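# Move foam block from desk to recessed far-aisle shelf

## Task

Lift the small foam block off the desk and set it down on a shelf belonging to the shelving section at the aisle's far end that is set back deeper than the other sections. It must rest directly on that shelf's surface, not on top of a box, and the robot must finish upright, neither toppled nor leaning.

## Robot and tools

ROBOT. A Hello Robot Stretch 4 with a single arm: an omni-wheel mobile base, a mast carrying a lift, a telescoping arm that reaches forward, and a wrist (yaw, pitch, roll) with a two-finger gripper. It stands about 1.6 m tall, and the base rim lies within 0.23 m of the base origin.

FRAMES. Base frame: origin on the floor below the base centre, x forward, y left, z up, in metres. hand_pose, a point between the open fingertips, is reported in this frame and may be somewhat wrong. The odometry frame is where the base frame was when the scene began. base_odometry tracks wheel rotation only, so slipping shows up as travel; heading is in radians, positive to the left, in -3.142..3.142.

move. One action per call; always pass blocking: false (true or omitting it gets refused). The call returns in about half a second while motion continues. An action holds base and/or joints, optionally with speeds, pace or contact_limits; or end_of_arm by itself.
- base: a single object, a relative offset from where the base last reported itself (or from its current spot if a move was still running). translate_m: metres forward (+) or back, -2 to 2. strafe_m: metres left (+) or right, -2 to 2. rotate_rad: radians, left/counter-clockwise (+), -3.2 to 3.2. translate_m and strafe_m may be combined for a straight diagonal; rotate_rad must be alone.
- joints: absolute targets by name. lift_m 0 to 1.2 m; arm_m 0 to 0.55 m extension; wrist_yaw_rad -1.134 to 4.276 (0 forward, + left, 3.14 folded back, above 3.4 may hit the arm); wrist_pitch_rad -1.117 to 4.259 (0 level, 1.57 pointing down); wrist_roll_rad -1.117 to 4.259 (0 fingers level, + clockwise viewed from behind); gripper_m -0.038 to 0.141, fingertip gap in metres, possibly off by up to 0.015 (-0.02 or less makes fingers press together). Out-of-range joint targets are clipped and flagged; other out-of-range values are refused; unknown keys make the call invalid.
- pace: "slow", "default", "fast", "max". speeds: per-joint top speed (not gripper_m), replacing pace.
- contact_limits: 0 (lightest) to 1 for arm_m, lift_m, translate_m, strafe_m, rotate_rad; default 0.5; give each only alongside its own command. A base limit persists until the next base action. Even at 0 the arm needs a solid push to stop; for gentle contact use 0 and aim 1 to 3 mm beyond where contact starts. With a load, keep lift_m's limit at 0.15 or more (1 kg) on the way up.
- end_of_arm: "enable_torque" revives wrist or gripper motors that switched off.
- cameras: list from head_camera, head_left_camera, head_right_camera, wrist_camera, all; omitted or ["all"] gives every camera, [] gives none.
A new move overrides only the joints (and base) it names; others keep going. Joints left out may still be pushing at old targets.

wait(seconds 0 to 10, cameras): returns state and images, ending early once motion rests; wait(0) shows the "earlier move" line. stop(cameras): brakes all your running motions and re-brakes slack wheels; check the "stop:" line. zoom_image(camera, region [x0,y0,x1,y1] in pixels, max 504x504): enlarges part of that camera's latest image. finished_scene(scene): ends the scene for good; the block must stay in place with the robot uncommanded.

RESULTS. "move" reads done or the worst status. base_status/joint_status per motion: moving, done, off_target, stopped, contact_stop, time_out (move ran 14 s), limit_stop_at_own_body, limit_stop_at_tilt (lean over 6 degrees; things go slack), torque_fault. An uncommanded stop or a refused call cancels the rest of that reply's move/wait/finished_scene calls. on_its_own lists unrequested behaviour (slack joints, "held at" targets, abnormal servo_current). lidar_m: 12 distances from the base origin, 30-degree sectors counter-clockwise starting straight ahead (4th left, 7th behind, 10th right); "-" means nothing seen or closer than 0.25 m. wrist_depth_mm: 7x7 grid of depths in mm, 100-2000, "-" unknown. turned_by_wheels vs turned_by_imu disagreeing by over 0.1 rad in a move suggests a collision or slip. base_tilt in degrees (forward, right), about 3 degrees of bias. motor_effort in percent with peak in brackets; servo_current in mA. "pictures" gives image order.

GRIPPING. Command a gap more than 0.015 smaller than the object's width; about 0.06 smaller resists tugging. Harder squeezes pull the object toward the wrist. Grip is confirmed only by a jump in gripper servo_current (after closing to 0.015 or more), not by gripper_m or "done". Fingertips jammed on a surface can spring open on lifting.

SELF-COLLISION. Risky: gripper over the base with lift_m under about 0.2 (0.45 pointing down); pitch below -0.2 combined with big roll; yaw+pitch below about -1.1; with the wrist folded back, tilting or rolling alone. Near lift 0.05 or less, retracting the arm can jam the wrist on the base.

CAMERAS. head_camera 420x560 pinhole, head_left_camera and head_right_camera 420x672 fisheye, wrist_camera 616x392 pinhole; calibration matrices map base frame to camera and are approximate.

AVOID. Dropping or flinging the block, hard pushes, tipping (keep the arm in when driving with loads; above lift 0.2 base speed is capped), motors faulting, and ending tilted. Simulation keeps running while you think, so running moves continue.

Each tool is called after "Request:" by a JSON object that holds its "fn" and its "kwargs", one argument or row to a line.

## Session

Request:
{"fn": "move", "kwargs": {
  "blocking": false
}}

Scene clock: 0.00 s.
base_odometry: x=+0.000 y=+0.000 heading=+0.000
turned_by_wheels: +0.000
turned_by_imu: +0.000
base_tilt: forward=+0.4 right=+1.5
lidar_m: 1.23 1.23 1.41 2.40 1.42 1.83 2.96 2.95 1.60 1.35 1.35 1.48
base_status: not commanded
joint_positions: lift_m=+0.140 arm_m=+0.002 wrist_yaw_rad=+3.046 wrist_pitch_rad=+0.002 wrist_roll_rad=+0.000 gripper_m=+0.056
joint_status: not commanded
measured_speeds: all 0
motor_effort: lift_m=+20 arm_m=-4 wheel_0=+0 wheel_1=+0 wheel_2=+0
servo_current: wrist_yaw_rad=33 wrist_pitch_rad=33 wrist_roll_rad=26 gripper_m=46
hand_pose: x=-0.1056 y=+0.1144 z=+0.3181 quat_wxyz=(+0.048, -0.001, +0.000, +0.999) (m; base frame)
wrist_depth_mm: 136 139 - - - - - / 114 140 - - - - - / 123 150 - - - - - / 137 192 - - - - - / - - - - - 1921 - / 1118 1138 196 1008 1078 1205 1205 / 798 723 831 152 759 866 854
pictures: head_camera, head_left_camera, head_right_camera, wrist_camera

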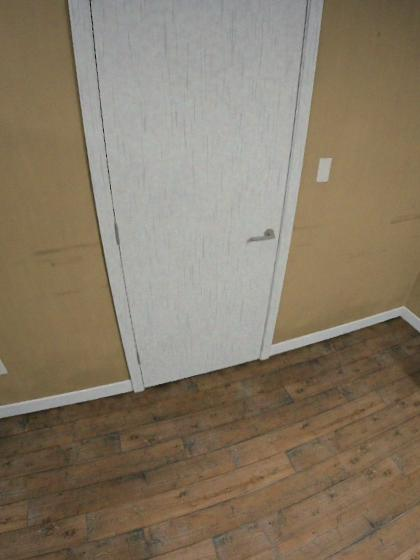

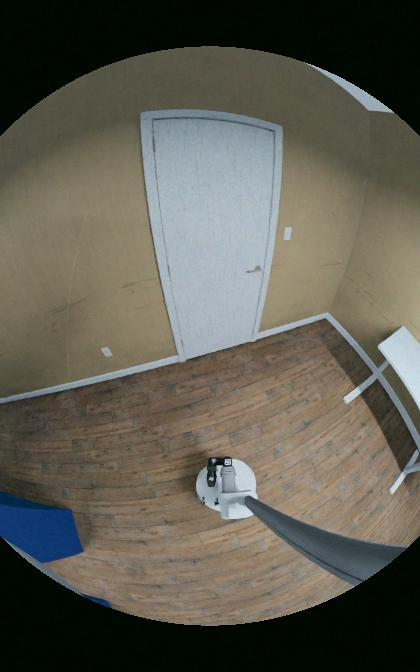

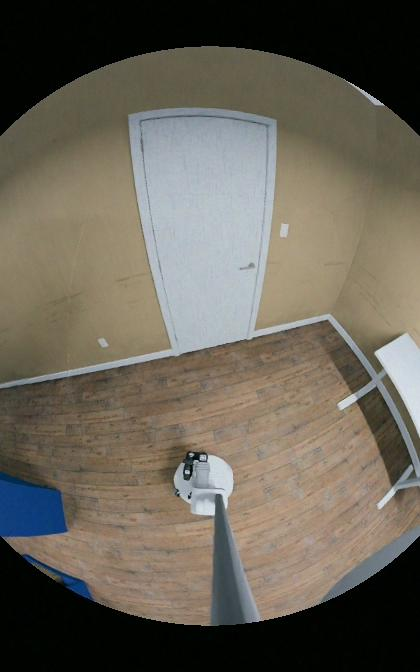

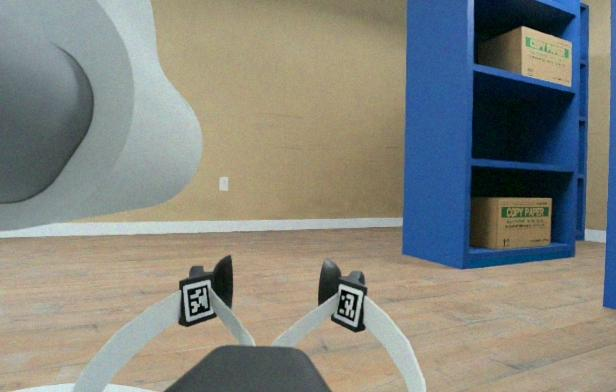

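Request:
{"fn": "move", "kwargs": {
  "base": {"rotate_rad": -1.57},
  "joints": {"lift_m": 0.85},
  "pace": "max",
  "cameras": [],
  "blocking": false
}}

Request:
{"fn": "wait", "kwargs": {
  "seconds": 2.5,
  "cameras": ["head_camera","head_left_camera","head_right_camera"]
}}

Scene clock: 4.97 s.
move: moving
base_odometry: x=+0.000 y=+0.000 heading=-0.523
turned_by_wheels: -0.523
turned_by_imu: -0.514
base_tilt: forward=+0.4 right=+1.4
lidar_m: 1.47 1.24 1.23 1.45 2.45 1.43 1.87 2.94 2.94 1.58 1.34 1.34
base_status: rotate_rad moving
joint_positions: lift_m=+0.271 arm_m=+0.002 wrist_yaw_rad=+3.046 wrist_pitch_rad=+0.002 wrist_roll_rad=+0.000 gripper_m=+0.056
joint_status: lift_m moving
measured_speeds: translate_m=+0.000 strafe_m=+0.000 rotate_rad=-1.985 lift_m=+0.495 arm_m=+0.000 wrist_yaw_rad=+0.000 wrist_pitch_rad=+0.000 wrist_roll_rad=+0.000
motor_effort: lift_m=+29(29) arm_m=-4(4) wheel_0=+8(9) wheel_1=+11(11) wheel_2=+10(11)
servo_current: wrist_yaw_rad=39(46) wrist_pitch_rad=39(52) wrist_roll_rad=26(33) gripper_m=39(52)
hand_pose: x=-0.1056 y=+0.1144 z=+0.4487 quat_wxyz=(+0.048, -0.001, +0.000, +0.999) (m; base frame)
wrist_depth_mm: 137 139 - - - - - / 113 140 - - - - - / 121 147 - - - - - / 137 188 - - - - - / - - - - - - - / 1464 1499 196 1281 186 1308 1576 / 1042 878 1078 152 1042 1060 1118
pictures: none
No camera images: "cameras" was empty.

Scene clock: 6.67 s.
earlier move: done
base_odometry: x=+0.000 y=+0.000 heading=-1.570
turned_by_wheels: -1.047
turned_by_imu: -1.036
base_tilt: forward=+0.4 right=+1.4
lidar_m: 1.33 1.34 1.47 1.25 1.24 1.45 2.47 1.44 1.84 2.95 2.94 1.58
base_status: done
joint_positions: lift_m=+0.850 arm_m=+0.002 wrist_yaw_rad=+3.046 wrist_pitch_rad=+0.002 wrist_roll_rad=+0.000 gripper_m=+0.056
joint_status: all done
measured_speeds: all 0
motor_effort: lift_m=+23(29) arm_m=-4(4) wheel_0=+1(9) wheel_1=-2(12) wheel_2=-1(11)
servo_current: wrist_yaw_rad=33(46) wrist_pitch_rad=33(52) wrist_roll_rad=33(33) gripper_m=39(52)
hand_pose: x=-0.1056 y=+0.1144 z=+1.0273 quat_wxyz=(+0.048, -0.001, +0.000, +0.999) (m; base frame)
wrist_depth_mm: 136 140 - - - - - / 115 140 - - - - - / 124 153 - - - - - / 138 204 - - - - - / - - - - - - - / - - 198 - 178 - - / - 1983 - 153 1983 - -
wait: 1.70 of 2.5 s (the move ended)
pictures: head_camera, head_left_camera, head_right_camera

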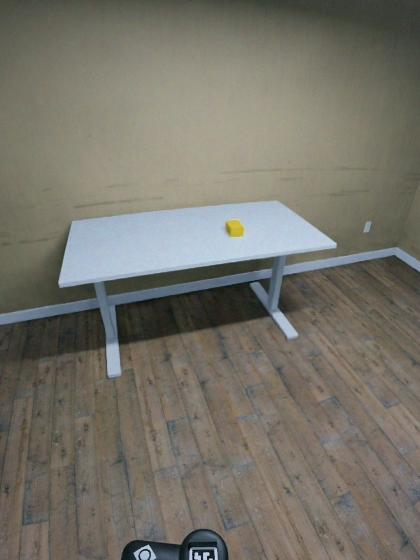

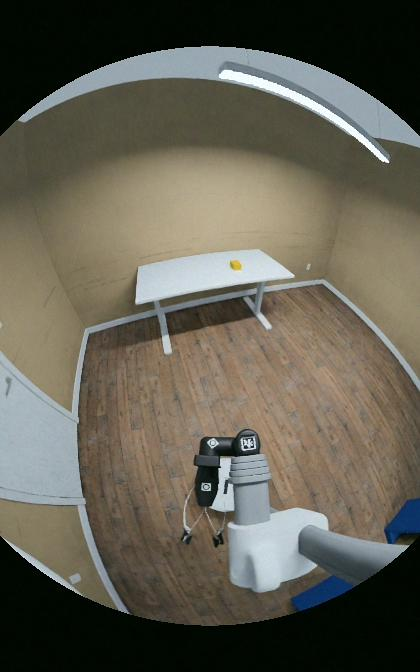

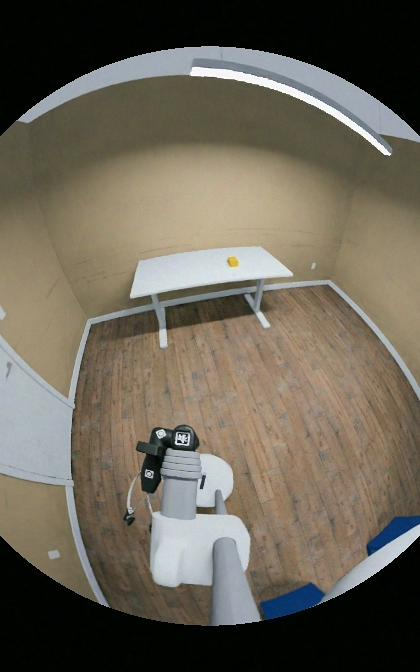

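Request:
{"fn": "move", "kwargs": {
  "base": {"translate_m": 0.8, "strafe_m": -0.2},
  "joints": {"lift_m": 0.95, "wrist_yaw_rad": 0, "wrist_pitch_rad": 0.6, "gripper_m": 0.13},
  "pace": "max",
  "cameras": [],
  "blocking": false
}}

Request:
{"fn": "zoom_image", "kwargs": {
  "camera": "head_camera",
  "region": [190, 190, 290, 290]
}}

Request:
{"fn": "wait", "kwargs": {
  "seconds": 3,
  "cameras": ["head_camera","wrist_camera"]
}}

Scene clock: 28.57 s.
move: moving
base_odometry: x=-0.011 y=-0.044 heading=-1.570
turned_by_wheels: +0.000
turned_by_imu: -0.001
base_tilt: forward=+0.3 right=+1.4
lidar_m: 1.30 1.32 1.44 1.26 1.24 1.48 2.52 1.47 1.87 2.93 2.91 1.51
base_status: translate_m moving; strafe_m moving
joint_positions: lift_m=+0.942 arm_m=+0.002 wrist_yaw_rad=+2.349 wrist_pitch_rad=+0.592 wrist_roll_rad=+0.000 gripper_m=+0.076
joint_status: lift_m moving; wrist_yaw_rad moving; wrist_pitch_rad moving; gripper_m moving
measured_speeds: translate_m=+0.169 strafe_m=-0.040 rotate_rad=+0.000 lift_m=+0.138 arm_m=+0.000 wrist_yaw_rad=-1.820 wrist_pitch_rad=+0.397 wrist_roll_rad=+0.000
motor_effort: lift_m=+22(27) arm_m=-4(4) wheel_0=+9(9) wheel_1=+2(6) wheel_2=-10(10)
servo_current: wrist_yaw_rad=85(104) wrist_pitch_rad=59(78) wrist_roll_rad=26(33) gripper_m=59(91)
hand_pose: x=+0.0674 y=+0.2317 z=+0.9595 quat_wxyz=(+0.369, -0.269, +0.113, +0.882) (m; base frame)
wrist_depth_mm: - - - - - - - / - - - - - - - / - - - - - - - / 1983 1983 1983 1863 - - - / 1576 1618 1661 1708 1661 - - / 1366 1366 198 1430 194 1430 1336 / 1229 1138 1255 149 1205 1229 1281
pictures: none
No camera images: "cameras" was empty.

Scaled by 5.040 from the camera's 420x560 image, which has a finer 1200x1600 frame.

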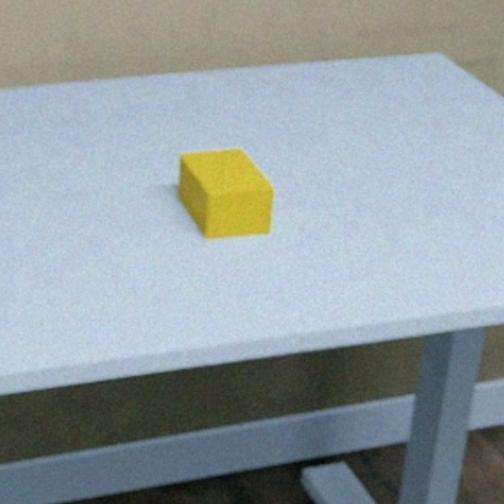

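Scene clock: 31.57 s.
earlier move: done
base_odometry: x=-0.199 y=-0.800 heading=-1.570
turned_by_wheels: +0.000
turned_by_imu: -0.002
base_tilt: forward=+0.4 right=+1.3
lidar_m: 0.62 0.62 0.74 1.66 1.63 1.97 2.12 2.14 2.46 2.53 2.53 0.74
base_status: done
joint_positions: lift_m=+0.950 arm_m=+0.002 wrist_yaw_rad=+0.003 wrist_pitch_rad=+0.600 wrist_roll_rad=+0.000 gripper_m=+0.130
joint_status: all done
measured_speeds: all 0
motor_effort: lift_m=+22(27) arm_m=-4(4) wheel_0=+1(11) wheel_1=+2(6) wheel_2=+3(12)
servo_current: wrist_yaw_rad=39(130) wrist_pitch_rad=39(78) wrist_roll_rad=20(33) gripper_m=46(98)
hand_pose: x=+0.4116 y=-0.0866 z=+0.9652 quat_wxyz=(+0.955, -0.001, +0.295, +0.002) (m; base frame)
wrist_depth_mm: - - - - - - - / - - - - - - - / - - - - - - - / - - - - - 1921 1983 / - 525 1576 1576 1756 1708 1756 / 1336 205 1308 1430 202 1430 1430 / 1160 1160 1205 - 1255 1229 1281
wait: 3.00 s; at rest by 2.97 s
pictures: head_camera, wrist_camera
camera_calibration:
wrist_camera: T_world_to_cam=[[-0.0116389, -0.997947, 0.0629731, -0.165146], [-0.582375, -0.0444286, -0.811705, 1.07234], [0.812837, -0.0461214, -0.580662, 0.451607], [0, 0, 0, 1]] pos_world=[0.255498, -0.0963362, 1.14305]

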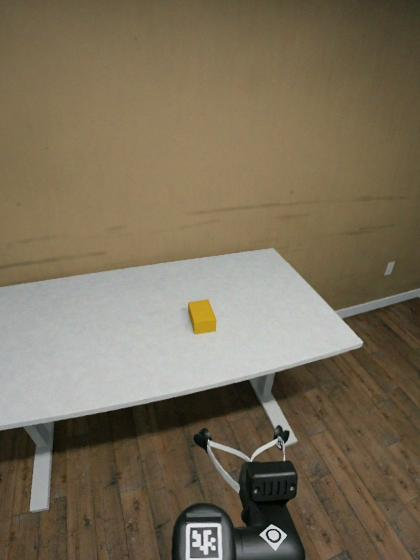

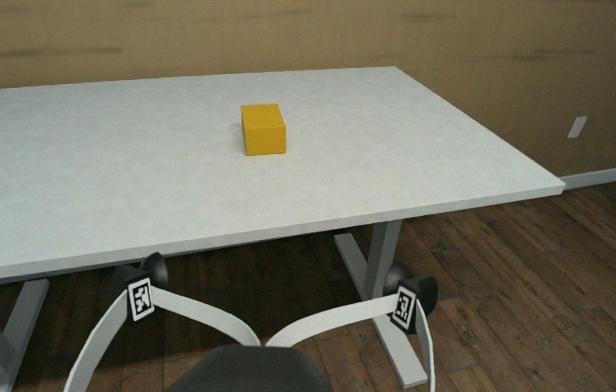

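Request:
{"fn": "move", "kwargs": {
  "base": {"rotate_rad": 0.2},
  "cameras": [],
  "blocking": false
}}

Request:
{"fn": "wait", "kwargs": {
  "seconds": 1.5,
  "cameras": []
}}

Request:
{"fn": "move", "kwargs": {
  "base": {"translate_m": 0.25, "strafe_m": -0.11},
  "joints": {"lift_m": 0.9, "arm_m": 0.2},
  "cameras": [],
  "blocking": false
}}

Request:
{"fn": "wait", "kwargs": {
  "seconds": 3,
  "cameras": ["head_camera","wrist_camera"]
}}

Scene clock: 50.57 s.
move: moving
base_odometry: x=-0.199 y=-0.800 heading=-1.394
turned_by_wheels: +0.176
turned_by_imu: +0.173
base_tilt: forward=+0.3 right=+1.3
lidar_m: 0.61 0.65 0.86 1.64 1.69 2.19 2.14 2.25 2.73 2.52 2.31 0.68
base_status: rotate_rad moving
joint_positions: lift_m=+0.950 arm_m=+0.002 wrist_yaw_rad=+0.003 wrist_pitch_rad=+0.600 wrist_roll_rad=+0.000 gripper_m=+0.130
joint_status: not commanded
measured_speeds: translate_m=+0.001 strafe_m=+0.001 rotate_rad=+0.312 lift_m=+0.000 arm_m=+0.000 wrist_yaw_rad=+0.000 wrist_pitch_rad=+0.000 wrist_roll_rad=+0.000
motor_effort: lift_m=+23(23) arm_m=-4(4) wheel_0=-4(6) wheel_1=-2(6) wheel_2=-2(7)
servo_current: wrist_yaw_rad=33(39) wrist_pitch_rad=39(46) wrist_roll_rad=33(33) gripper_m=46(52)
hand_pose: x=+0.4115 y=-0.0867 z=+0.9652 quat_wxyz=(+0.955, +0.000, +0.295, +0.002) (m; base frame)
wrist_depth_mm: - - - - - - - / - - - - - - - / - - - - - - - / - - - - - - - / - - 1576 1618 1576 1618 1708 / 1308 194 1336 1430 203 1430 1430 / 1205 1160 1205 - 1281 1229 1281
pictures: none
No camera images: "cameras" was empty.

Scene clock: 51.03 s.
earlier move: done
base_odometry: x=-0.199 y=-0.800 heading=-1.370
turned_by_wheels: +0.024
turned_by_imu: +0.023
base_tilt: forward=+0.4 right=+1.3
lidar_m: 0.62 0.65 0.87 1.63 1.68 2.24 2.13 2.26 2.70 2.53 0.97 0.68
base_status: done
joint_positions: lift_m=+0.950 arm_m=+0.002 wrist_yaw_rad=+0.003 wrist_pitch_rad=+0.600 wrist_roll_rad=+0.000 gripper_m=+0.130
joint_status: not commanded
measured_speeds: all 0
motor_effort: lift_m=+22(23) arm_m=-4(4) wheel_0=-2(6) wheel_1=-1(6) wheel_2=-2(7)
servo_current: wrist_yaw_rad=46(46) wrist_pitch_rad=46(59) wrist_roll_rad=33(33) gripper_m=46(52)
hand_pose: x=+0.4115 y=-0.0867 z=+0.9652 quat_wxyz=(+0.955, +0.000, +0.295, +0.002) (m; base frame)
wrist_depth_mm: - - - - - - - / - - - - - - - / - - - - - - - / - - - - - - - / - - 1576 1576 1618 1661 1661 / 1308 193 1308 1464 202 1430 1430 / 1138 1182 1205 - 1255 1205 1255
wait: 0.47 of 1.5 s (the move ended)
pictures: none
No camera images: "cameras" was empty.

Scene clock: 51.53 s.
move: moving
base_odometry: x=-0.207 y=-0.835 heading=-1.370
turned_by_wheels: +0.000
turned_by_imu: +0.000
base_tilt: forward=+0.3 right=+1.3
lidar_m: 0.60 0.61 0.81 1.65 1.73 2.26 2.15 2.30 2.66 2.50 0.94 0.65
base_status: translate_m moving; strafe_m moving
joint_positions: lift_m=+0.914 arm_m=+0.054 wrist_yaw_rad=+0.003 wrist_pitch_rad=+0.600 wrist_roll_rad=+0.000 gripper_m=+0.130
joint_status: lift_m moving; arm_m moving
measured_speeds: translate_m=+0.124 strafe_m=-0.054 rotate_rad=+0.004 lift_m=-0.096 arm_m=+0.198 wrist_yaw_rad=+0.000 wrist_pitch_rad=+0.000 wrist_roll_rad=+0.000
motor_effort: lift_m=+13(22) arm_m=+7(9) wheel_0=+9(9) wheel_1=+3(5) wheel_2=-8(10)
servo_current: wrist_yaw_rad=33(39) wrist_pitch_rad=46(46) wrist_roll_rad=26(33) gripper_m=39(52)
hand_pose: x=+0.4637 y=-0.0867 z=+0.9299 quat_wxyz=(+0.955, +0.000, +0.295, +0.001) (m; base frame)
wrist_depth_mm: - - - - - - - / - - - - - - - / - - - - - - - / - - - - - - - / - - - - - - 1576 / 1255 195 1281 1366 202 1397 1366 / 1118 1118 1205 - 1205 1182 1205
pictures: none
No camera images: "cameras" was empty.

Scene clock: 53.33 s.
earlier move: done
base_odometry: x=-0.257 y=-1.067 heading=-1.370
turned_by_wheels: +0.000
turned_by_imu: -0.001
base_tilt: forward=+0.3 right=+1.4
lidar_m: 0.38 0.41 0.54 1.80 1.83 2.39 2.37 2.44 2.59 2.37 0.62 0.43
base_status: done
joint_positions: lift_m=+0.900 arm_m=+0.200 wrist_yaw_rad=+0.003 wrist_pitch_rad=+0.600 wrist_roll_rad=+0.000 gripper_m=+0.130
joint_status: all done
measured_speeds: all 0
motor_effort: lift_m=+14(22) arm_m=+6(9) wheel_0=+2(9) wheel_1=+2(5) wheel_2=+0(10)
servo_current: wrist_yaw_rad=33(46) wrist_pitch_rad=39(52) wrist_roll_rad=26(39) gripper_m=46(52)
hand_pose: x=+0.6090 y=-0.0867 z=+0.9159 quat_wxyz=(+0.955, +0.000, +0.295, +0.001) (m; base frame)
wrist_depth_mm: - - - - - - - / - - - - - - - / - - - - - - - / - - - - - - - / - - - 375 - - - / - 188 177 319 195 - - / - - - - - - -
wait: 1.80 of 3 s (the move ended)
pictures: head_camera, wrist_camera
camera_calibration:
wrist_camera: T_world_to_cam=[[-0.0121379, -0.997942, 0.0629598, -0.159495], [-0.58239, -0.0441269, -0.811711, 1.1473], [0.812819, -0.0465196, -0.580656, 0.26235], [0, 0, 0, 1]] pos_world=[0.452998, -0.0963353, 1.09365]

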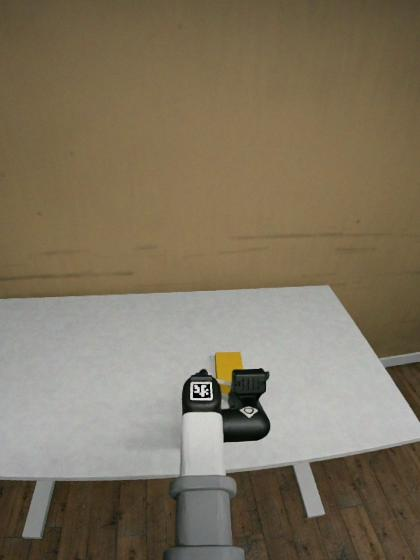

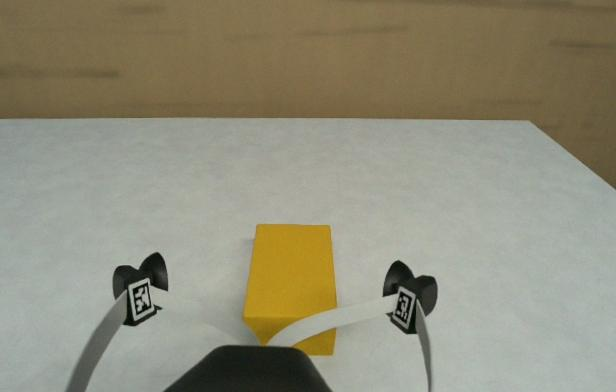

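Request:
{"fn": "move", "kwargs": {
  "base": {"strafe_m": -0.016},
  "joints": {"arm_m": 0.308},
  "cameras": [],
  "blocking": false
}}

Request:
{"fn": "wait", "kwargs": {
  "seconds": 1,
  "cameras": []
}}

Request:
{"fn": "move", "kwargs": {
  "joints": {"lift_m": 0.782},
  "contact_limits": {"lift_m": 0.2},
  "cameras": [],
  "blocking": false
}}

Request:
{"fn": "wait", "kwargs": {
  "seconds": 2,
  "cameras": ["wrist_camera"]
}}

Scene clock: 66.37 s.
move: moving
base_odometry: x=-0.273 y=-1.070 heading=-1.370
turned_by_wheels: +0.000
turned_by_imu: -0.001
base_tilt: forward=+0.5 right=+1.4
lidar_m: 0.39 0.41 0.53 1.80 1.85 2.40 2.38 2.44 2.56 2.38 0.61 0.43
base_status: strafe_m moving
joint_positions: lift_m=+0.900 arm_m=+0.252 wrist_yaw_rad=+0.003 wrist_pitch_rad=+0.600 wrist_roll_rad=+0.000 gripper_m=+0.130
joint_status: arm_m moving
measured_speeds: translate_m=+0.000 strafe_m=+0.000 rotate_rad=+0.000 lift_m=+0.000 arm_m=+0.198 wrist_yaw_rad=+0.000 wrist_pitch_rad=+0.000 wrist_roll_rad=+0.000
motor_effort: lift_m=+14(14) arm_m=+8(8) wheel_0=+2(9) wheel_1=-1(9) wheel_2=+0(1)
servo_current: wrist_yaw_rad=33(39) wrist_pitch_rad=26(52) wrist_roll_rad=33(33) gripper_m=39(52)
hand_pose: x=+0.6615 y=-0.0867 z=+0.9159 quat_wxyz=(+0.955, +0.000, +0.295, +0.001) (m; base frame)
wrist_depth_mm: - - - - - - - / - - - - - - - / - - - - - - - / - - - - - - - / - - 357 359 - - - / - 188 182 319 195 - - / - - - - - - -
pictures: none
No camera images: "cameras" was empty.

Scene clock: 67.20 s.
earlier move: done
base_odometry: x=-0.273 y=-1.070 heading=-1.370
turned_by_wheels: +0.000
turned_by_imu: +0.000
base_tilt: forward=+0.4 right=+1.4
lidar_m: 0.40 0.40 0.55 1.78 1.86 2.42 2.38 2.43 2.56 2.38 0.62 0.39
base_status: done
joint_positions: lift_m=+0.900 arm_m=+0.308 wrist_yaw_rad=+0.003 wrist_pitch_rad=+0.600 wrist_roll_rad=+0.000 gripper_m=+0.130
joint_status: all done
measured_speeds: all 0
motor_effort: lift_m=+14(14) arm_m=+7(9) wheel_0=+2(9) wheel_1=-1(9) wheel_2=+0(1)
servo_current: wrist_yaw_rad=39(39) wrist_pitch_rad=33(52) wrist_roll_rad=26(39) gripper_m=46(52)
hand_pose: x=+0.7170 y=-0.0867 z=+0.9159 quat_wxyz=(+0.955, +0.000, +0.295, +0.001) (m; base frame)
wrist_depth_mm: - - - - - - - / - - - - - - - / - - - - - - - / - - - - - - - / - - - - - - - / - 189 177 307 195 - - / - - - - - - -
wait: 0.83 of 1 s (the move ended)
pictures: none
No camera images: "cameras" was empty.

Scene clock: 67.70 s.
move: moving
base_odometry: x=-0.273 y=-1.070 heading=-1.370
turned_by_wheels: +0.000
turned_by_imu: +0.000
base_tilt: forward=+0.5 right=+1.4
lidar_m: 0.40 0.42 0.53 1.80 1.88 2.47 2.38 2.42 2.54 2.37 0.61 0.42
base_status: not commanded
joint_positions: lift_m=+0.861 arm_m=+0.308 wrist_yaw_rad=+0.003 wrist_pitch_rad=+0.600 wrist_roll_rad=+0.000 gripper_m=+0.130
joint_status: lift_m moving
measured_speeds: translate_m=+0.000 strafe_m=+0.000 rotate_rad=+0.000 lift_m=-0.149 arm_m=+0.000 wrist_yaw_rad=+0.000 wrist_pitch_rad=+0.000 wrist_roll_rad=+0.000
motor_effort: lift_m=+14(15) arm_m=+7(7) wheel_0=+2(2) wheel_1=-2(2) wheel_2=+0(0)
servo_current: wrist_yaw_rad=39(46) wrist_pitch_rad=33(52) wrist_roll_rad=26(33) gripper_m=39(46)
contact_limits: lift_m 0.2
hand_pose: x=+0.7170 y=-0.0867 z=+0.8767 quat_wxyz=(+0.955, +0.000, +0.295, +0.001) (m; base frame)
wrist_depth_mm: - - - - - - - / - - - - - - - / - - - - - - - / - - - - - - - / - - - - - - - / - 188 258 277 195 - - / - - - - - - -
pictures: none
No camera images: "cameras" was empty.

Scene clock: 68.73 s.
earlier move: done
base_odometry: x=-0.273 y=-1.070 heading=-1.370
turned_by_wheels: +0.000
turned_by_imu: +0.000
base_tilt: forward=+0.2 right=+1.4
lidar_m: 0.40 0.41 0.55 1.81 1.87 2.40 2.37 2.45 2.57 2.38 0.63 0.42
base_status: not commanded
joint_positions: lift_m=+0.783 arm_m=+0.308 wrist_yaw_rad=+0.003 wrist_pitch_rad=+0.599 wrist_roll_rad=+0.000 gripper_m=+0.130
joint_status: all done
measured_speeds: all 0
motor_effort: lift_m=+10(15) arm_m=+7(7) wheel_0=+2(2) wheel_1=-2(2) wheel_2=+0(0)
servo_current: wrist_yaw_rad=39(46) wrist_pitch_rad=46(52) wrist_roll_rad=26(33) gripper_m=39(52)
contact_limits: lift_m 0.2
hand_pose: x=+0.7171 y=-0.0867 z=+0.7983 quat_wxyz=(+0.955, +0.000, +0.295, +0.001) (m; base frame)
wrist_depth_mm: - - - - - - - / - - - - - - - / - - - - - - - / - - 241 - - - - / - - 214 215 - - - / - 186 181 182 196 - - / - 156 160 - - - -
wait: 1.03 of 2 s (the move ended)
pictures: wrist_camera
camera_calibration:
wrist_camera: T_world_to_cam=[[-0.0121634, -0.997942, 0.0629519, -0.150759], [-0.582097, -0.0441225, -0.811921, 1.11473], [0.813028, -0.0465198, -0.580363, 0.105958], [0, 0, 0, 1]] pos_world=[0.560898, -0.0963353, 0.976054]

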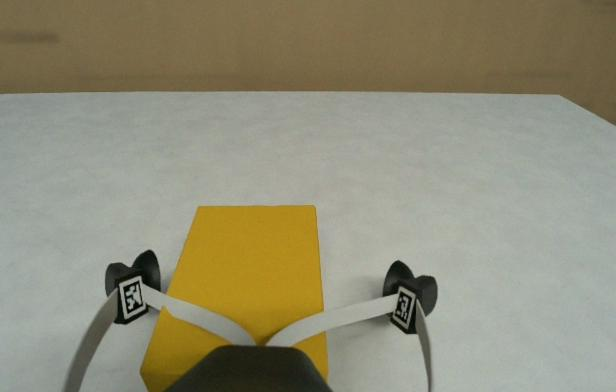

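Request:
{"fn": "move", "kwargs": {
  "joints": {"gripper_m": 0.03},
  "cameras": [],
  "blocking": false
}}

Request:
{"fn": "wait", "kwargs": {
  "seconds": 2,
  "cameras": ["wrist_camera"]
}}

Request:
{"fn": "move", "kwargs": {
  "joints": {"lift_m": 0.9},
  "cameras": [],
  "blocking": false
}}

Request:
{"fn": "wait", "kwargs": {
  "seconds": 0.7,
  "cameras": ["wrist_camera"]
}}

Scene clock: 77.57 s.
move: moving
base_odometry: x=-0.273 y=-1.070 heading=-1.370
turned_by_wheels: +0.000
turned_by_imu: -0.001
base_tilt: forward=+0.5 right=+1.3
lidar_m: 0.40 0.42 0.57 1.81 1.85 2.42 2.34 2.42 2.53 2.38 0.63 0.44
base_status: not commanded
joint_positions: lift_m=+0.783 arm_m=+0.308 wrist_yaw_rad=+0.003 wrist_pitch_rad=+0.599 wrist_roll_rad=+0.000 gripper_m=+0.116
joint_status: gripper_m moving
measured_speeds: all 0
motor_effort: lift_m=+10(10) arm_m=+6(7) wheel_0=+2(2) wheel_1=-2(2) wheel_2=+0(0)
servo_current: wrist_yaw_rad=39(39) wrist_pitch_rad=33(46) wrist_roll_rad=33(33) gripper_m=78(117)
contact_limits: lift_m 0.2
hand_pose: x=+0.7171 y=-0.0867 z=+0.7983 quat_wxyz=(+0.955, +0.000, +0.295, +0.001) (m; base frame)
wrist_depth_mm: - - - - - - - / - - - - - - - / - - - - - - - / - - 249 - - - - / - - 214 216 - - - / - 180 181 183 191 - - / - 157 161 - - - -
pictures: none
No camera images: "cameras" was empty.

Scene clock: 78.97 s.
earlier move: done
base_odometry: x=-0.273 y=-1.070 heading=-1.370
turned_by_wheels: +0.000
turned_by_imu: +0.000
base_tilt: forward=+0.6 right=+1.5
lidar_m: 0.38 0.42 0.55 1.78 1.84 2.40 2.38 2.45 2.56 2.37 0.62 0.42
base_status: not commanded
joint_positions: lift_m=+0.782 arm_m=+0.308 wrist_yaw_rad=+0.003 wrist_pitch_rad=+0.599 wrist_roll_rad=+0.000 gripper_m=+0.031
joint_status: all done
measured_speeds: all 0
motor_effort: lift_m=+13(13) arm_m=+6(7) wheel_0=+2(2) wheel_1=-2(2) wheel_2=+0(0)
servo_current: wrist_yaw_rad=33(46) wrist_pitch_rad=39(46) wrist_roll_rad=33(33) gripper_m=111(228)
contact_limits: lift_m 0.2
hand_pose: x=+0.7171 y=-0.0867 z=+0.7980 quat_wxyz=(+0.955, +0.000, +0.295, +0.001) (m; base frame)
wrist_depth_mm: - - - - - - - / - - - - - - - / - - - - - - - / - - - - - - - / - - 202 203 - - - / - 180 172 173 183 - - / - - 149 151 - - -
wait: 1.40 of 2 s (the move ended)
pictures: wrist_camera
camera_calibration:
wrist_camera: T_world_to_cam=[[-0.0121546, -0.997942, 0.0629548, -0.150747], [-0.582211, -0.0441234, -0.81184, 1.11452], [0.812947, -0.0465205, -0.580476, 0.105859], [0, 0, 0, 1]] pos_world=[0.560998, -0.0963353, 0.975754]

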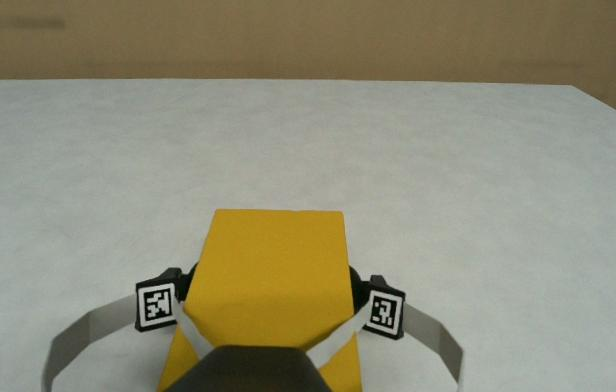

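Scene clock: 79.47 s.
move: moving
base_odometry: x=-0.273 y=-1.070 heading=-1.370
turned_by_wheels: +0.000
turned_by_imu: +0.000
base_tilt: forward=+0.4 right=+1.3
lidar_m: 0.40 0.40 0.56 1.80 1.88 2.40 2.38 2.45 2.53 2.36 0.64 0.44
base_status: not commanded
joint_positions: lift_m=+0.821 arm_m=+0.308 wrist_yaw_rad=+0.003 wrist_pitch_rad=+0.600 wrist_roll_rad=+0.000 gripper_m=+0.031
joint_status: lift_m moving
measured_speeds: translate_m=+0.000 strafe_m=+0.000 rotate_rad=+0.000 lift_m=+0.149 arm_m=+0.000 wrist_yaw_rad=+0.000 wrist_pitch_rad=+0.000 wrist_roll_rad=+0.000
motor_effort: lift_m=+26(26) arm_m=+6(6) wheel_0=+2(2) wheel_1=-1(2) wheel_2=+0(0)
servo_current: wrist_yaw_rad=33(39) wrist_pitch_rad=39(46) wrist_roll_rad=33(39) gripper_m=104(111)
hand_pose: x=+0.7170 y=-0.0867 z=+0.8363 quat_wxyz=(+0.955, +0.000, +0.295, +0.001) (m; base frame)
wrist_depth_mm: - - - - - - - / - - - - - - - / - - - - - - - / - - - - - - - / - - 202 203 - - - / - 180 173 173 183 - - / - - 149 151 - - -
pictures: none
No camera images: "cameras" was empty.

Scene clock: 80.17 s.
earlier move: moving
base_odometry: x=-0.273 y=-1.070 heading=-1.370
turned_by_wheels: +0.000
turned_by_imu: +0.000
base_tilt: forward=+0.4 right=+1.4
lidar_m: 0.39 0.40 0.55 1.80 1.84 2.41 2.37 2.44 2.57 2.38 0.61 0.44
base_status: not commanded
joint_positions: lift_m=+0.899 arm_m=+0.308 wrist_yaw_rad=+0.003 wrist_pitch_rad=+0.600 wrist_roll_rad=+0.000 gripper_m=+0.031
joint_status: lift_m moving
measured_speeds: translate_m=+0.000 strafe_m=+0.000 rotate_rad=+0.000 lift_m=+0.018 arm_m=+0.000 wrist_yaw_rad=+0.000 wrist_pitch_rad=+0.000 wrist_roll_rad=+0.000
motor_effort: lift_m=+25(27) arm_m=+6(6) wheel_0=+2(2) wheel_1=-1(2) wheel_2=+0(0)
servo_current: wrist_yaw_rad=39(46) wrist_pitch_rad=39(52) wrist_roll_rad=26(39) gripper_m=111(111)
hand_pose: x=+0.7170 y=-0.0867 z=+0.9147 quat_wxyz=(+0.955, +0.000, +0.295, +0.001) (m; base frame)
wrist_depth_mm: - - - - - - - / - - - - - - - / - - - - - - - / - - - - - - - / - - 203 204 - - - / - 180 172 173 183 - - / - - 150 151 - - -
wait: 0.70 s; no rest
pictures: wrist_camera
camera_calibration:
wrist_camera: T_world_to_cam=[[-0.0121291, -0.997942, 0.0629626, -0.158123], [-0.582503, -0.0441279, -0.81163, 1.20928], [0.812738, -0.0465203, -0.580769, 0.174096], [0, 0, 0, 1]] pos_world=[0.560998, -0.0963353, 1.09255]

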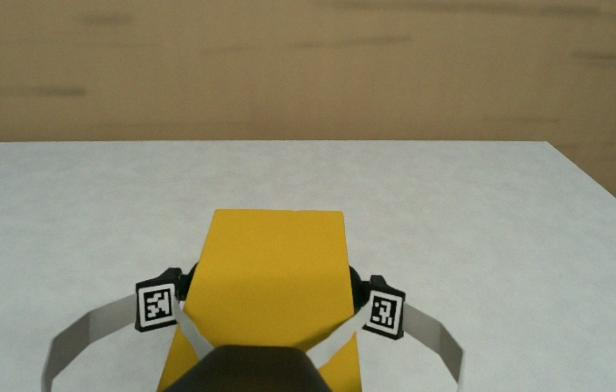

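Request:
{"fn": "move", "kwargs": {
  "base": {"translate_m": -0.6},
  "joints": {"arm_m": 0.0},
  "cameras": [],
  "blocking": false
}}

Request:
{"fn": "wait", "kwargs": {
  "seconds": 4,
  "cameras": []
}}

Request:
{"fn": "move", "kwargs": {
  "base": {"rotate_rad": -1.77},
  "cameras": [],
  "blocking": false
}}

Request:
{"fn": "wait", "kwargs": {
  "seconds": 4
}}

Scene clock: 91.07 s.
earlier move: done
move: moving
base_odometry: x=-0.279 y=-1.039 heading=-1.370
turned_by_wheels: +0.000
turned_by_imu: -0.001
base_tilt: forward=+0.5 right=+1.4
lidar_m: 0.42 0.46 0.57 1.78 1.85 2.43 2.34 2.41 2.55 2.39 0.66 0.46
base_status: translate_m moving
joint_positions: lift_m=+0.900 arm_m=+0.256 wrist_yaw_rad=+0.003 wrist_pitch_rad=+0.600 wrist_roll_rad=+0.000 gripper_m=+0.031
joint_status: arm_m moving; the others done
joint sent to its limit — arm_m, lower limit.
measured_speeds: translate_m=-0.124 strafe_m=+0.000 rotate_rad=-0.001 lift_m=+0.000 arm_m=-0.198 wrist_yaw_rad=+0.000 wrist_pitch_rad=+0.000 wrist_roll_rad=+0.000
motor_effort: lift_m=+24(24) arm_m=-5(7) wheel_0=-5(7) wheel_1=-6(6) wheel_2=+9(11)
servo_current: wrist_yaw_rad=33(46) wrist_pitch_rad=39(52) wrist_roll_rad=33(33) gripper_m=104(117)
hand_pose: x=+0.6650 y=-0.0867 z=+0.9150 quat_wxyz=(+0.955, +0.000, +0.295, +0.001) (m; base frame)
wrist_depth_mm: - - - - - - - / - - - - - - - / - - - - - - - / - - - - - - - / - - 202 204 - - - / - 181 172 173 183 - - / - - 150 151 - - -
pictures: none
No camera images: "cameras" was empty.

Scene clock: 94.07 s.
earlier move: done
base_odometry: x=-0.392 y=-0.482 heading=-1.370
turned_by_wheels: +0.000
turned_by_imu: +0.000
base_tilt: forward=+0.2 right=+1.5
lidar_m: 0.99 0.99 1.90 1.75 1.78 2.36 1.79 1.90 2.61 2.41 2.49 1.06
base_status: done
joint_positions: lift_m=+0.900 arm_m=+0.002 wrist_yaw_rad=+0.003 wrist_pitch_rad=+0.600 wrist_roll_rad=+0.000 gripper_m=+0.031
joint_status: all done
joint sent to its limit — arm_m, lower limit.
measured_speeds: all 0
motor_effort: lift_m=+24(24) arm_m=-6(9) wheel_0=-2(7) wheel_1=-2(7) wheel_2=+0(11)
servo_current: wrist_yaw_rad=39(46) wrist_pitch_rad=46(65) wrist_roll_rad=33(33) gripper_m=111(117)
hand_pose: x=+0.4117 y=-0.0867 z=+0.9150 quat_wxyz=(+0.955, +0.000, +0.295, +0.001) (m; base frame)
wrist_depth_mm: - - - - - - - / - - - - - - - / - - - - - - - / 1661 1808 1808 1863 1863 1863 1983 / 1537 1537 210 204 1618 1618 1618 / 1281 187 173 173 184 1430 1366 / 1118 1138 150 151 1160 1160 1205
wait: 3.00 of 4 s (the move ended)
pictures: none
No camera images: "cameras" was empty.

Scene clock: 94.57 s.
move: moving
base_odometry: x=-0.392 y=-0.482 heading=-1.618
turned_by_wheels: -0.248
turned_by_imu: -0.245
base_tilt: forward=+0.4 right=+1.4
lidar_m: 0.98 0.98 1.14 1.74 1.76 2.01 1.77 1.76 1.98 2.42 2.43 1.20
base_status: rotate_rad moving
joint_positions: lift_m=+0.900 arm_m=+0.002 wrist_yaw_rad=+0.003 wrist_pitch_rad=+0.600 wrist_roll_rad=+0.000 gripper_m=+0.031
joint_status: not commanded
measured_speeds: translate_m=+0.001 strafe_m=+0.002 rotate_rad=-0.944 lift_m=+0.000 arm_m=+0.000 wrist_yaw_rad=+0.000 wrist_pitch_rad=+0.000 wrist_roll_rad=+0.000
motor_effort: lift_m=+24(24) arm_m=-6(6) wheel_0=+6(7) wheel_1=+8(8) wheel_2=+8(8)
servo_current: wrist_yaw_rad=39(46) wrist_pitch_rad=46(46) wrist_roll_rad=33(33) gripper_m=104(117)
hand_pose: x=+0.4117 y=-0.0867 z=+0.9150 quat_wxyz=(+0.955, +0.000, +0.295, +0.001) (m; base frame)
wrist_depth_mm: - - - - - - - / - - - - - - - / - - - - - - - / - 1756 1808 1863 1983 1983 - / 1537 1537 209 204 1576 1618 1618 / 1308 187 173 173 183 1397 1366 / 1118 1118 150 151 1138 1118 1229
pictures: none
No camera images: "cameras" was empty.

Scene clock: 96.27 s.
earlier move: done
base_odometry: x=-0.392 y=-0.482 heading=-3.140
turned_by_wheels: -1.522
turned_by_imu: -1.503
base_tilt: forward=+0.4 right=+1.2
lidar_m: 2.44 2.41 1.17 0.99 1.01 1.19 1.77 1.75 2.03 1.76 1.79 2.02
base_status: done
joint_positions: lift_m=+0.900 arm_m=+0.002 wrist_yaw_rad=+0.003 wrist_pitch_rad=+0.600 wrist_roll_rad=+0.000 gripper_m=+0.031
joint_status: not commanded
measured_speeds: all 0
motor_effort: lift_m=+23(24) arm_m=-6(6) wheel_0=+1(8) wheel_1=+2(9) wheel_2=+0(9)
servo_current: wrist_yaw_rad=33(46) wrist_pitch_rad=46(52) wrist_roll_rad=26(33) gripper_m=104(117)
hand_pose: x=+0.4117 y=-0.0867 z=+0.9151 quat_wxyz=(+0.955, +0.000, +0.295, +0.001) (m; base frame)
wrist_depth_mm: - - - - - - - / - - - - - - - / - - - - - - - / 1863 1863 1921 1921 1983 1863 1983 / 1499 1537 210 203 1576 1576 1618 / 1281 187 172 173 184 1366 1366 / 1098 1118 150 151 1138 1138 1205
wait: 1.70 of 4 s (the move ended)
pictures: head_camera, head_left_camera, head_right_camera, wrist_camera
camera_calibration:
wrist_camera: T_world_to_cam=[[-0.0121239, -0.997942, 0.0629608, -0.161844], [-0.582569, -0.0441256, -0.811582, 1.03165], [0.81269, -0.0465186, -0.580836, 0.422484], [0, 0, 0, 1]] pos_world=[0.255698, -0.0963353, 1.09285]

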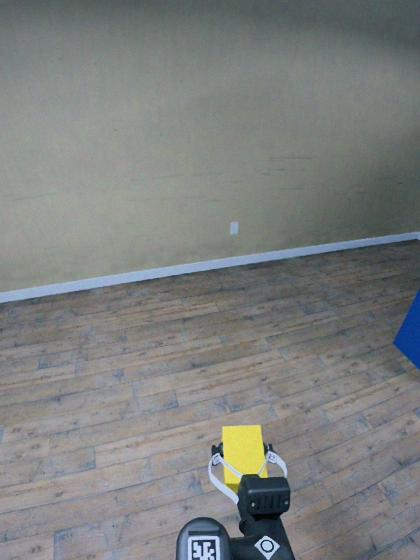

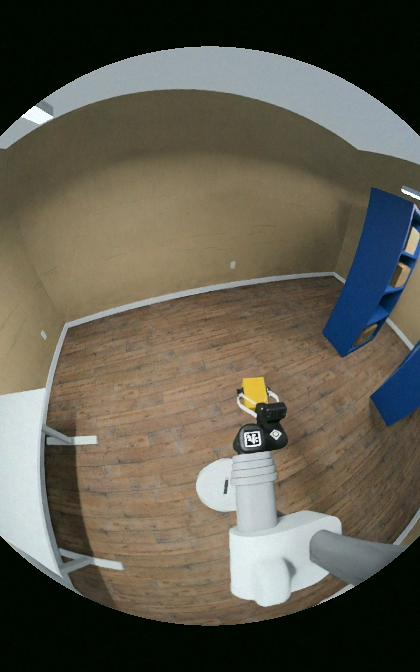

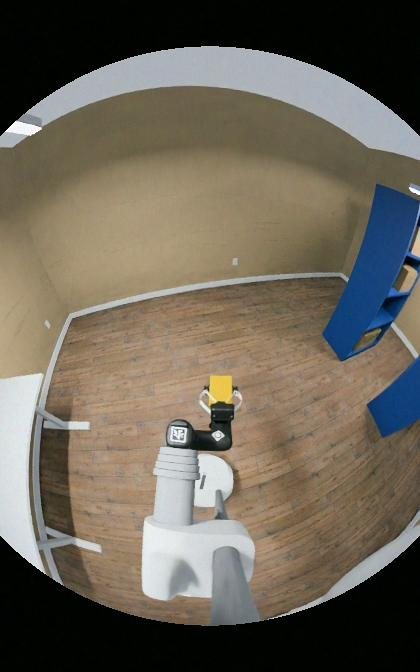

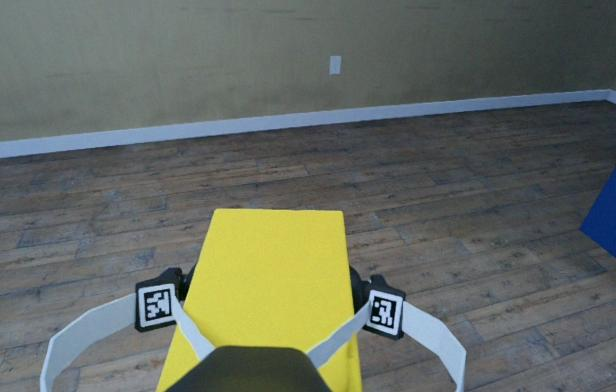

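Request:
{"fn": "move", "kwargs": {
  "base": {"rotate_rad": -1.24},
  "cameras": [],
  "blocking": false
}}

Request:
{"fn": "wait", "kwargs": {
  "seconds": 3
}}

Scene clock: 101.83 s.
move: moving
base_odometry: x=-0.392 y=-0.482 heading=+2.895
turned_by_wheels: -0.249
turned_by_imu: -0.246
base_tilt: forward=+0.5 right=+1.5
lidar_m: 2.55 2.42 2.53 1.04 1.00 1.05 1.79 1.73 1.83 2.53 1.77 1.89
base_status: rotate_rad moving
joint_positions: lift_m=+0.900 arm_m=+0.002 wrist_yaw_rad=+0.003 wrist_pitch_rad=+0.600 wrist_roll_rad=+0.000 gripper_m=+0.031
joint_status: not commanded
measured_speeds: translate_m=+0.000 strafe_m=-0.002 rotate_rad=-0.944 lift_m=+0.000 arm_m=+0.000 wrist_yaw_rad=+0.000 wrist_pitch_rad=+0.000 wrist_roll_rad=+0.000
motor_effort: lift_m=+24(24) arm_m=-6(6) wheel_0=+6(7) wheel_1=+7(8) wheel_2=+7(7)
servo_current: wrist_yaw_rad=39(46) wrist_pitch_rad=39(46) wrist_roll_rad=20(26) gripper_m=104(111)
hand_pose: x=+0.4117 y=-0.0867 z=+0.9151 quat_wxyz=(+0.955, +0.000, +0.295, +0.001) (m; base frame)
wrist_depth_mm: - - - - - - - / - - - - - - - / - - - - - - - / 1863 1863 1921 1921 1983 1983 - / 1537 1537 210 204 1576 1618 1537 / 1308 187 172 173 184 1397 1336 / 1118 1118 150 151 1160 1138 1229
pictures: none
No camera images: "cameras" was empty.

Scene clock: 103.23 s.
earlier move: done
base_odometry: x=-0.392 y=-0.482 heading=+1.904
turned_by_wheels: -0.991
turned_by_imu: -0.979
base_tilt: forward=+0.3 right=+1.4
lidar_m: 1.75 1.87 2.50 2.43 2.44 1.02 0.99 1.07 1.74 1.72 1.89 1.80
base_status: done
joint_positions: lift_m=+0.900 arm_m=+0.002 wrist_yaw_rad=+0.003 wrist_pitch_rad=+0.600 wrist_roll_rad=+0.000 gripper_m=+0.031
joint_status: not commanded
measured_speeds: all 0
motor_effort: lift_m=+23(24) arm_m=-6(6) wheel_0=+4(7) wheel_1=+0(8) wheel_2=+1(9)
servo_current: wrist_yaw_rad=33(46) wrist_pitch_rad=39(52) wrist_roll_rad=26(33) gripper_m=104(117)
hand_pose: x=+0.4117 y=-0.0867 z=+0.9151 quat_wxyz=(+0.955, +0.000, +0.295, +0.001) (m; base frame)
wrist_depth_mm: - - - - - - - / - - - - - - - / - - - - - - - / 1863 1863 1863 1863 1921 1983 1983 / 1537 1537 208 203 1576 1618 1618 / 1281 187 173 173 185 1430 1366 / 1098 1098 149 151 1138 1118 1205
wait: 1.40 of 3 s (the move ended)
pictures: head_camera, head_left_camera, head_right_camera, wrist_camera
camera_calibration:
wrist_camera: T_world_to_cam=[[-0.0121239, -0.997942, 0.0629608, -0.161852], [-0.582569, -0.0441256, -0.811582, 1.03168], [0.81269, -0.0465186, -0.580836, 0.422624], [0, 0, 0, 1]] pos_world=[0.255598, -0.0963353, 1.09295]

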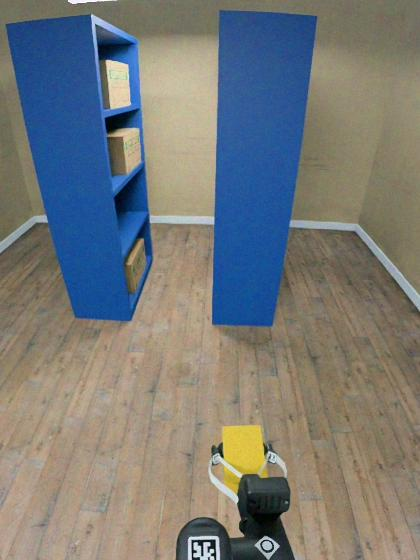

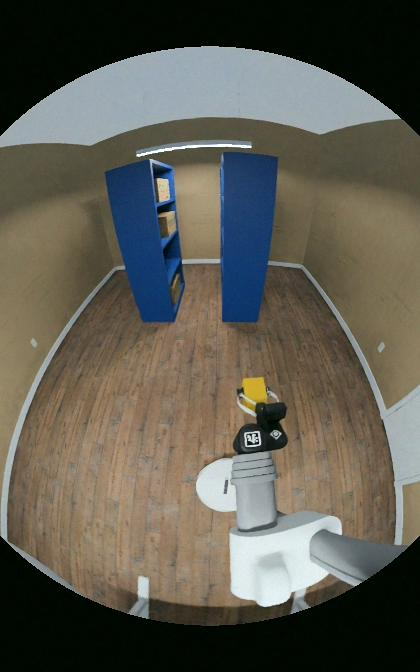

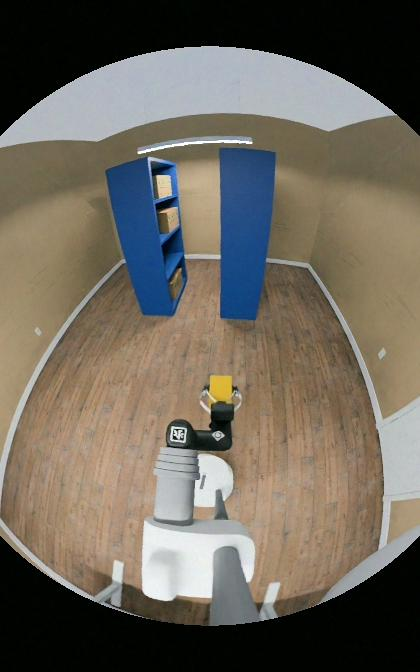

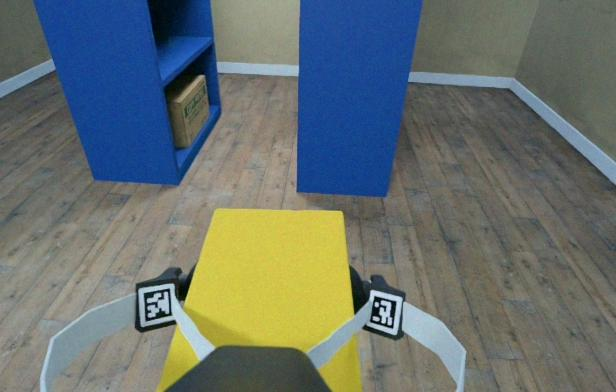

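Request:
{"fn": "move", "kwargs": {
  "base": {"rotate_rad": -0.05},
  "cameras": [],
  "blocking": false
}}

Request:
{"fn": "wait", "kwargs": {
  "seconds": 1,
  "cameras": []
}}

Request:
{"fn": "move", "kwargs": {
  "base": {"translate_m": 1.25, "strafe_m": 0.31},
  "pace": "fast",
  "cameras": [],
  "blocking": false
}}

Request:
{"fn": "wait", "kwargs": {
  "seconds": 6,
  "cameras": ["head_camera","head_right_camera","head_left_camera"]
}}

Scene clock: 133.10 s.
move: moving
base_odometry: x=-0.392 y=-0.482 heading=+1.854
turned_by_wheels: -0.050
turned_by_imu: -0.050
base_tilt: forward=+0.3 right=+1.4
lidar_m: 1.76 1.89 2.53 2.45 2.54 1.04 1.00 1.05 1.79 1.74 1.84 2.59
base_status: rotate_rad moving
joint_positions: lift_m=+0.900 arm_m=+0.002 wrist_yaw_rad=+0.003 wrist_pitch_rad=+0.600 wrist_roll_rad=+0.000 gripper_m=+0.031
joint_status: not commanded
measured_speeds: all 0
motor_effort: lift_m=+24(24) arm_m=-6(6) wheel_0=+3(6) wheel_1=+3(5) wheel_2=+2(6)
servo_current: wrist_yaw_rad=39(39) wrist_pitch_rad=33(46) wrist_roll_rad=33(33) gripper_m=104(117)
hand_pose: x=+0.4117 y=-0.0867 z=+0.9151 quat_wxyz=(+0.955, +0.000, +0.295, +0.001) (m; base frame)
wrist_depth_mm: - - - - - - - / - - - - - - - / - - - - - - - / 1863 1756 1863 1808 1983 1983 1983 / 1499 1537 209 203 1618 1618 1618 / 1281 187 172 173 184 1397 1397 / 1138 1098 149 151 1138 1138 1182
pictures: none
No camera images: "cameras" was empty.

Scene clock: 133.20 s.
earlier move: done
base_odometry: x=-0.392 y=-0.482 heading=+1.854
turned_by_wheels: +0.000
turned_by_imu: +0.000
base_tilt: forward=+0.5 right=+1.5
lidar_m: 1.77 1.90 2.52 2.44 2.52 1.03 0.99 1.04 1.80 1.75 1.85 2.56
base_status: done
joint_positions: lift_m=+0.900 arm_m=+0.002 wrist_yaw_rad=+0.003 wrist_pitch_rad=+0.600 wrist_roll_rad=+0.000 gripper_m=+0.031
joint_status: not commanded
measured_speeds: all 0
motor_effort: lift_m=+24(24) arm_m=-6(6) wheel_0=+2(6) wheel_1=+3(5) wheel_2=+1(6)
servo_current: wrist_yaw_rad=26(39) wrist_pitch_rad=39(46) wrist_roll_rad=33(33) gripper_m=104(117)
hand_pose: x=+0.4117 y=-0.0867 z=+0.9151 quat_wxyz=(+0.955, +0.000, +0.295, +0.001) (m; base frame)
wrist_depth_mm: - - - - - - - / - - - - - - - / - - - - - - - / 1863 1756 1921 1863 1921 1983 - / 1499 1537 209 204 1618 1618 1618 / 1281 187 172 173 183 1397 1336 / 1118 1118 149 151 1138 1138 1229
wait: 0.10 of 1 s (the move ended)
pictures: none
No camera images: "cameras" was empty.

Scene clock: 133.70 s.
move: moving
base_odometry: x=-0.414 y=-0.445 heading=+1.855
turned_by_wheels: +0.000
turned_by_imu: +0.000
base_tilt: forward=+0.3 right=+1.4
lidar_m: 1.73 1.85 2.51 2.43 2.54 1.07 1.04 1.09 1.84 1.75 1.87 2.58
base_status: translate_m moving; strafe_m moving
joint_positions: lift_m=+0.900 arm_m=+0.002 wrist_yaw_rad=+0.003 wrist_pitch_rad=+0.600 wrist_roll_rad=+0.000 gripper_m=+0.031
joint_status: not commanded
measured_speeds: translate_m=+0.163 strafe_m=+0.039 rotate_rad=+0.001 lift_m=+0.000 arm_m=+0.000 wrist_yaw_rad=+0.000 wrist_pitch_rad=+0.000 wrist_roll_rad=+0.000
motor_effort: lift_m=+23(24) arm_m=-6(6) wheel_0=+4(6) wheel_1=+8(9) wheel_2=-9(10)
servo_current: wrist_yaw_rad=39(39) wrist_pitch_rad=39(59) wrist_roll_rad=33(33) gripper_m=117(117)
hand_pose: x=+0.4117 y=-0.0867 z=+0.9151 quat_wxyz=(+0.955, +0.000, +0.295, +0.001) (m; base frame)
wrist_depth_mm: - - - - - - - / - - - - - - - / - - - - - - - / 1808 1808 1863 1863 1921 1921 1983 / 1537 1537 210 204 1576 1618 1618 / 1281 187 173 173 184 1397 1366 / 1138 1098 150 151 1138 1118 1205
pictures: none
No camera images: "cameras" was empty.

Scene clock: 137.93 s.
earlier move: done
base_odometry: x=-1.040 y=+0.631 heading=+1.855
turned_by_wheels: +0.000
turned_by_imu: +0.000
base_tilt: forward=+0.2 right=+1.6
lidar_m: 1.12 0.63 0.78 2.10 2.23 3.07 2.60 2.35 2.17 2.10 0.76 0.60
base_status: done
joint_positions: lift_m=+0.900 arm_m=+0.002 wrist_yaw_rad=+0.003 wrist_pitch_rad=+0.600 wrist_roll_rad=+0.000 gripper_m=+0.031
joint_status: not commanded
measured_speeds: all 0
motor_effort: lift_m=+23(24) arm_m=-6(6) wheel_0=+3(6) wheel_1=-1(10) wheel_2=+1(12)
servo_current: wrist_yaw_rad=39(52) wrist_pitch_rad=33(59) wrist_roll_rad=26(33) gripper_m=104(124)
hand_pose: x=+0.4117 y=-0.0867 z=+0.9151 quat_wxyz=(+0.955, +0.000, +0.295, +0.001) (m; base frame)
wrist_depth_mm: 544 - - - 1138 - 298 / 1229 - - - 1008 831 315 / - - - - 960 723 334 / - - 1863 1921 842 778 364 / - 1078 208 203 1042 - - / - 186 173 173 182 - - / - 1042 150 151 621 - -
wait: 4.23 of 6 s (the move ended)
pictures: head_camera, head_left_camera, head_right_camera

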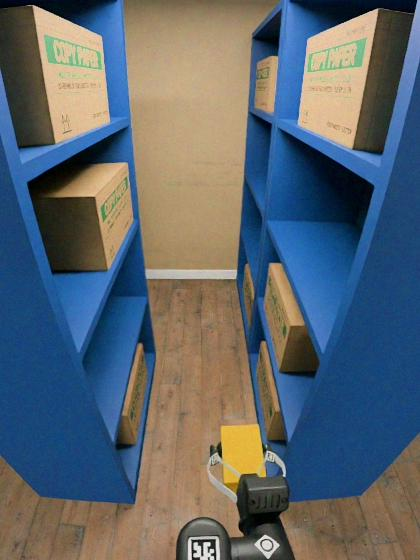

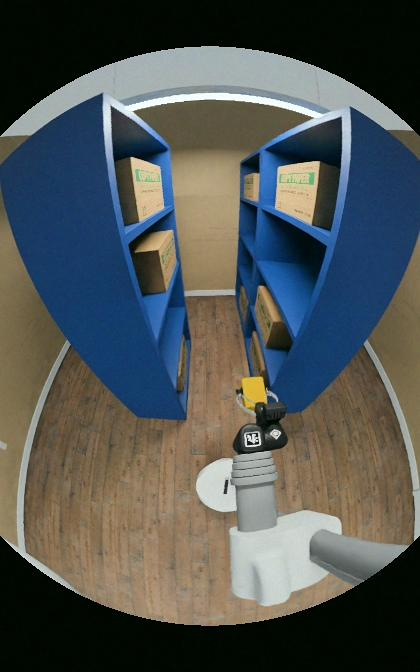

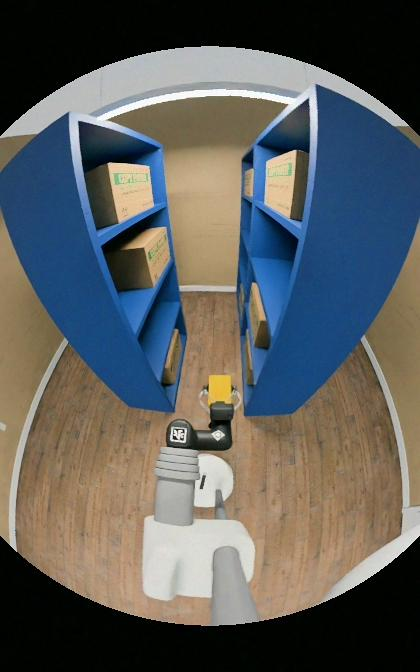

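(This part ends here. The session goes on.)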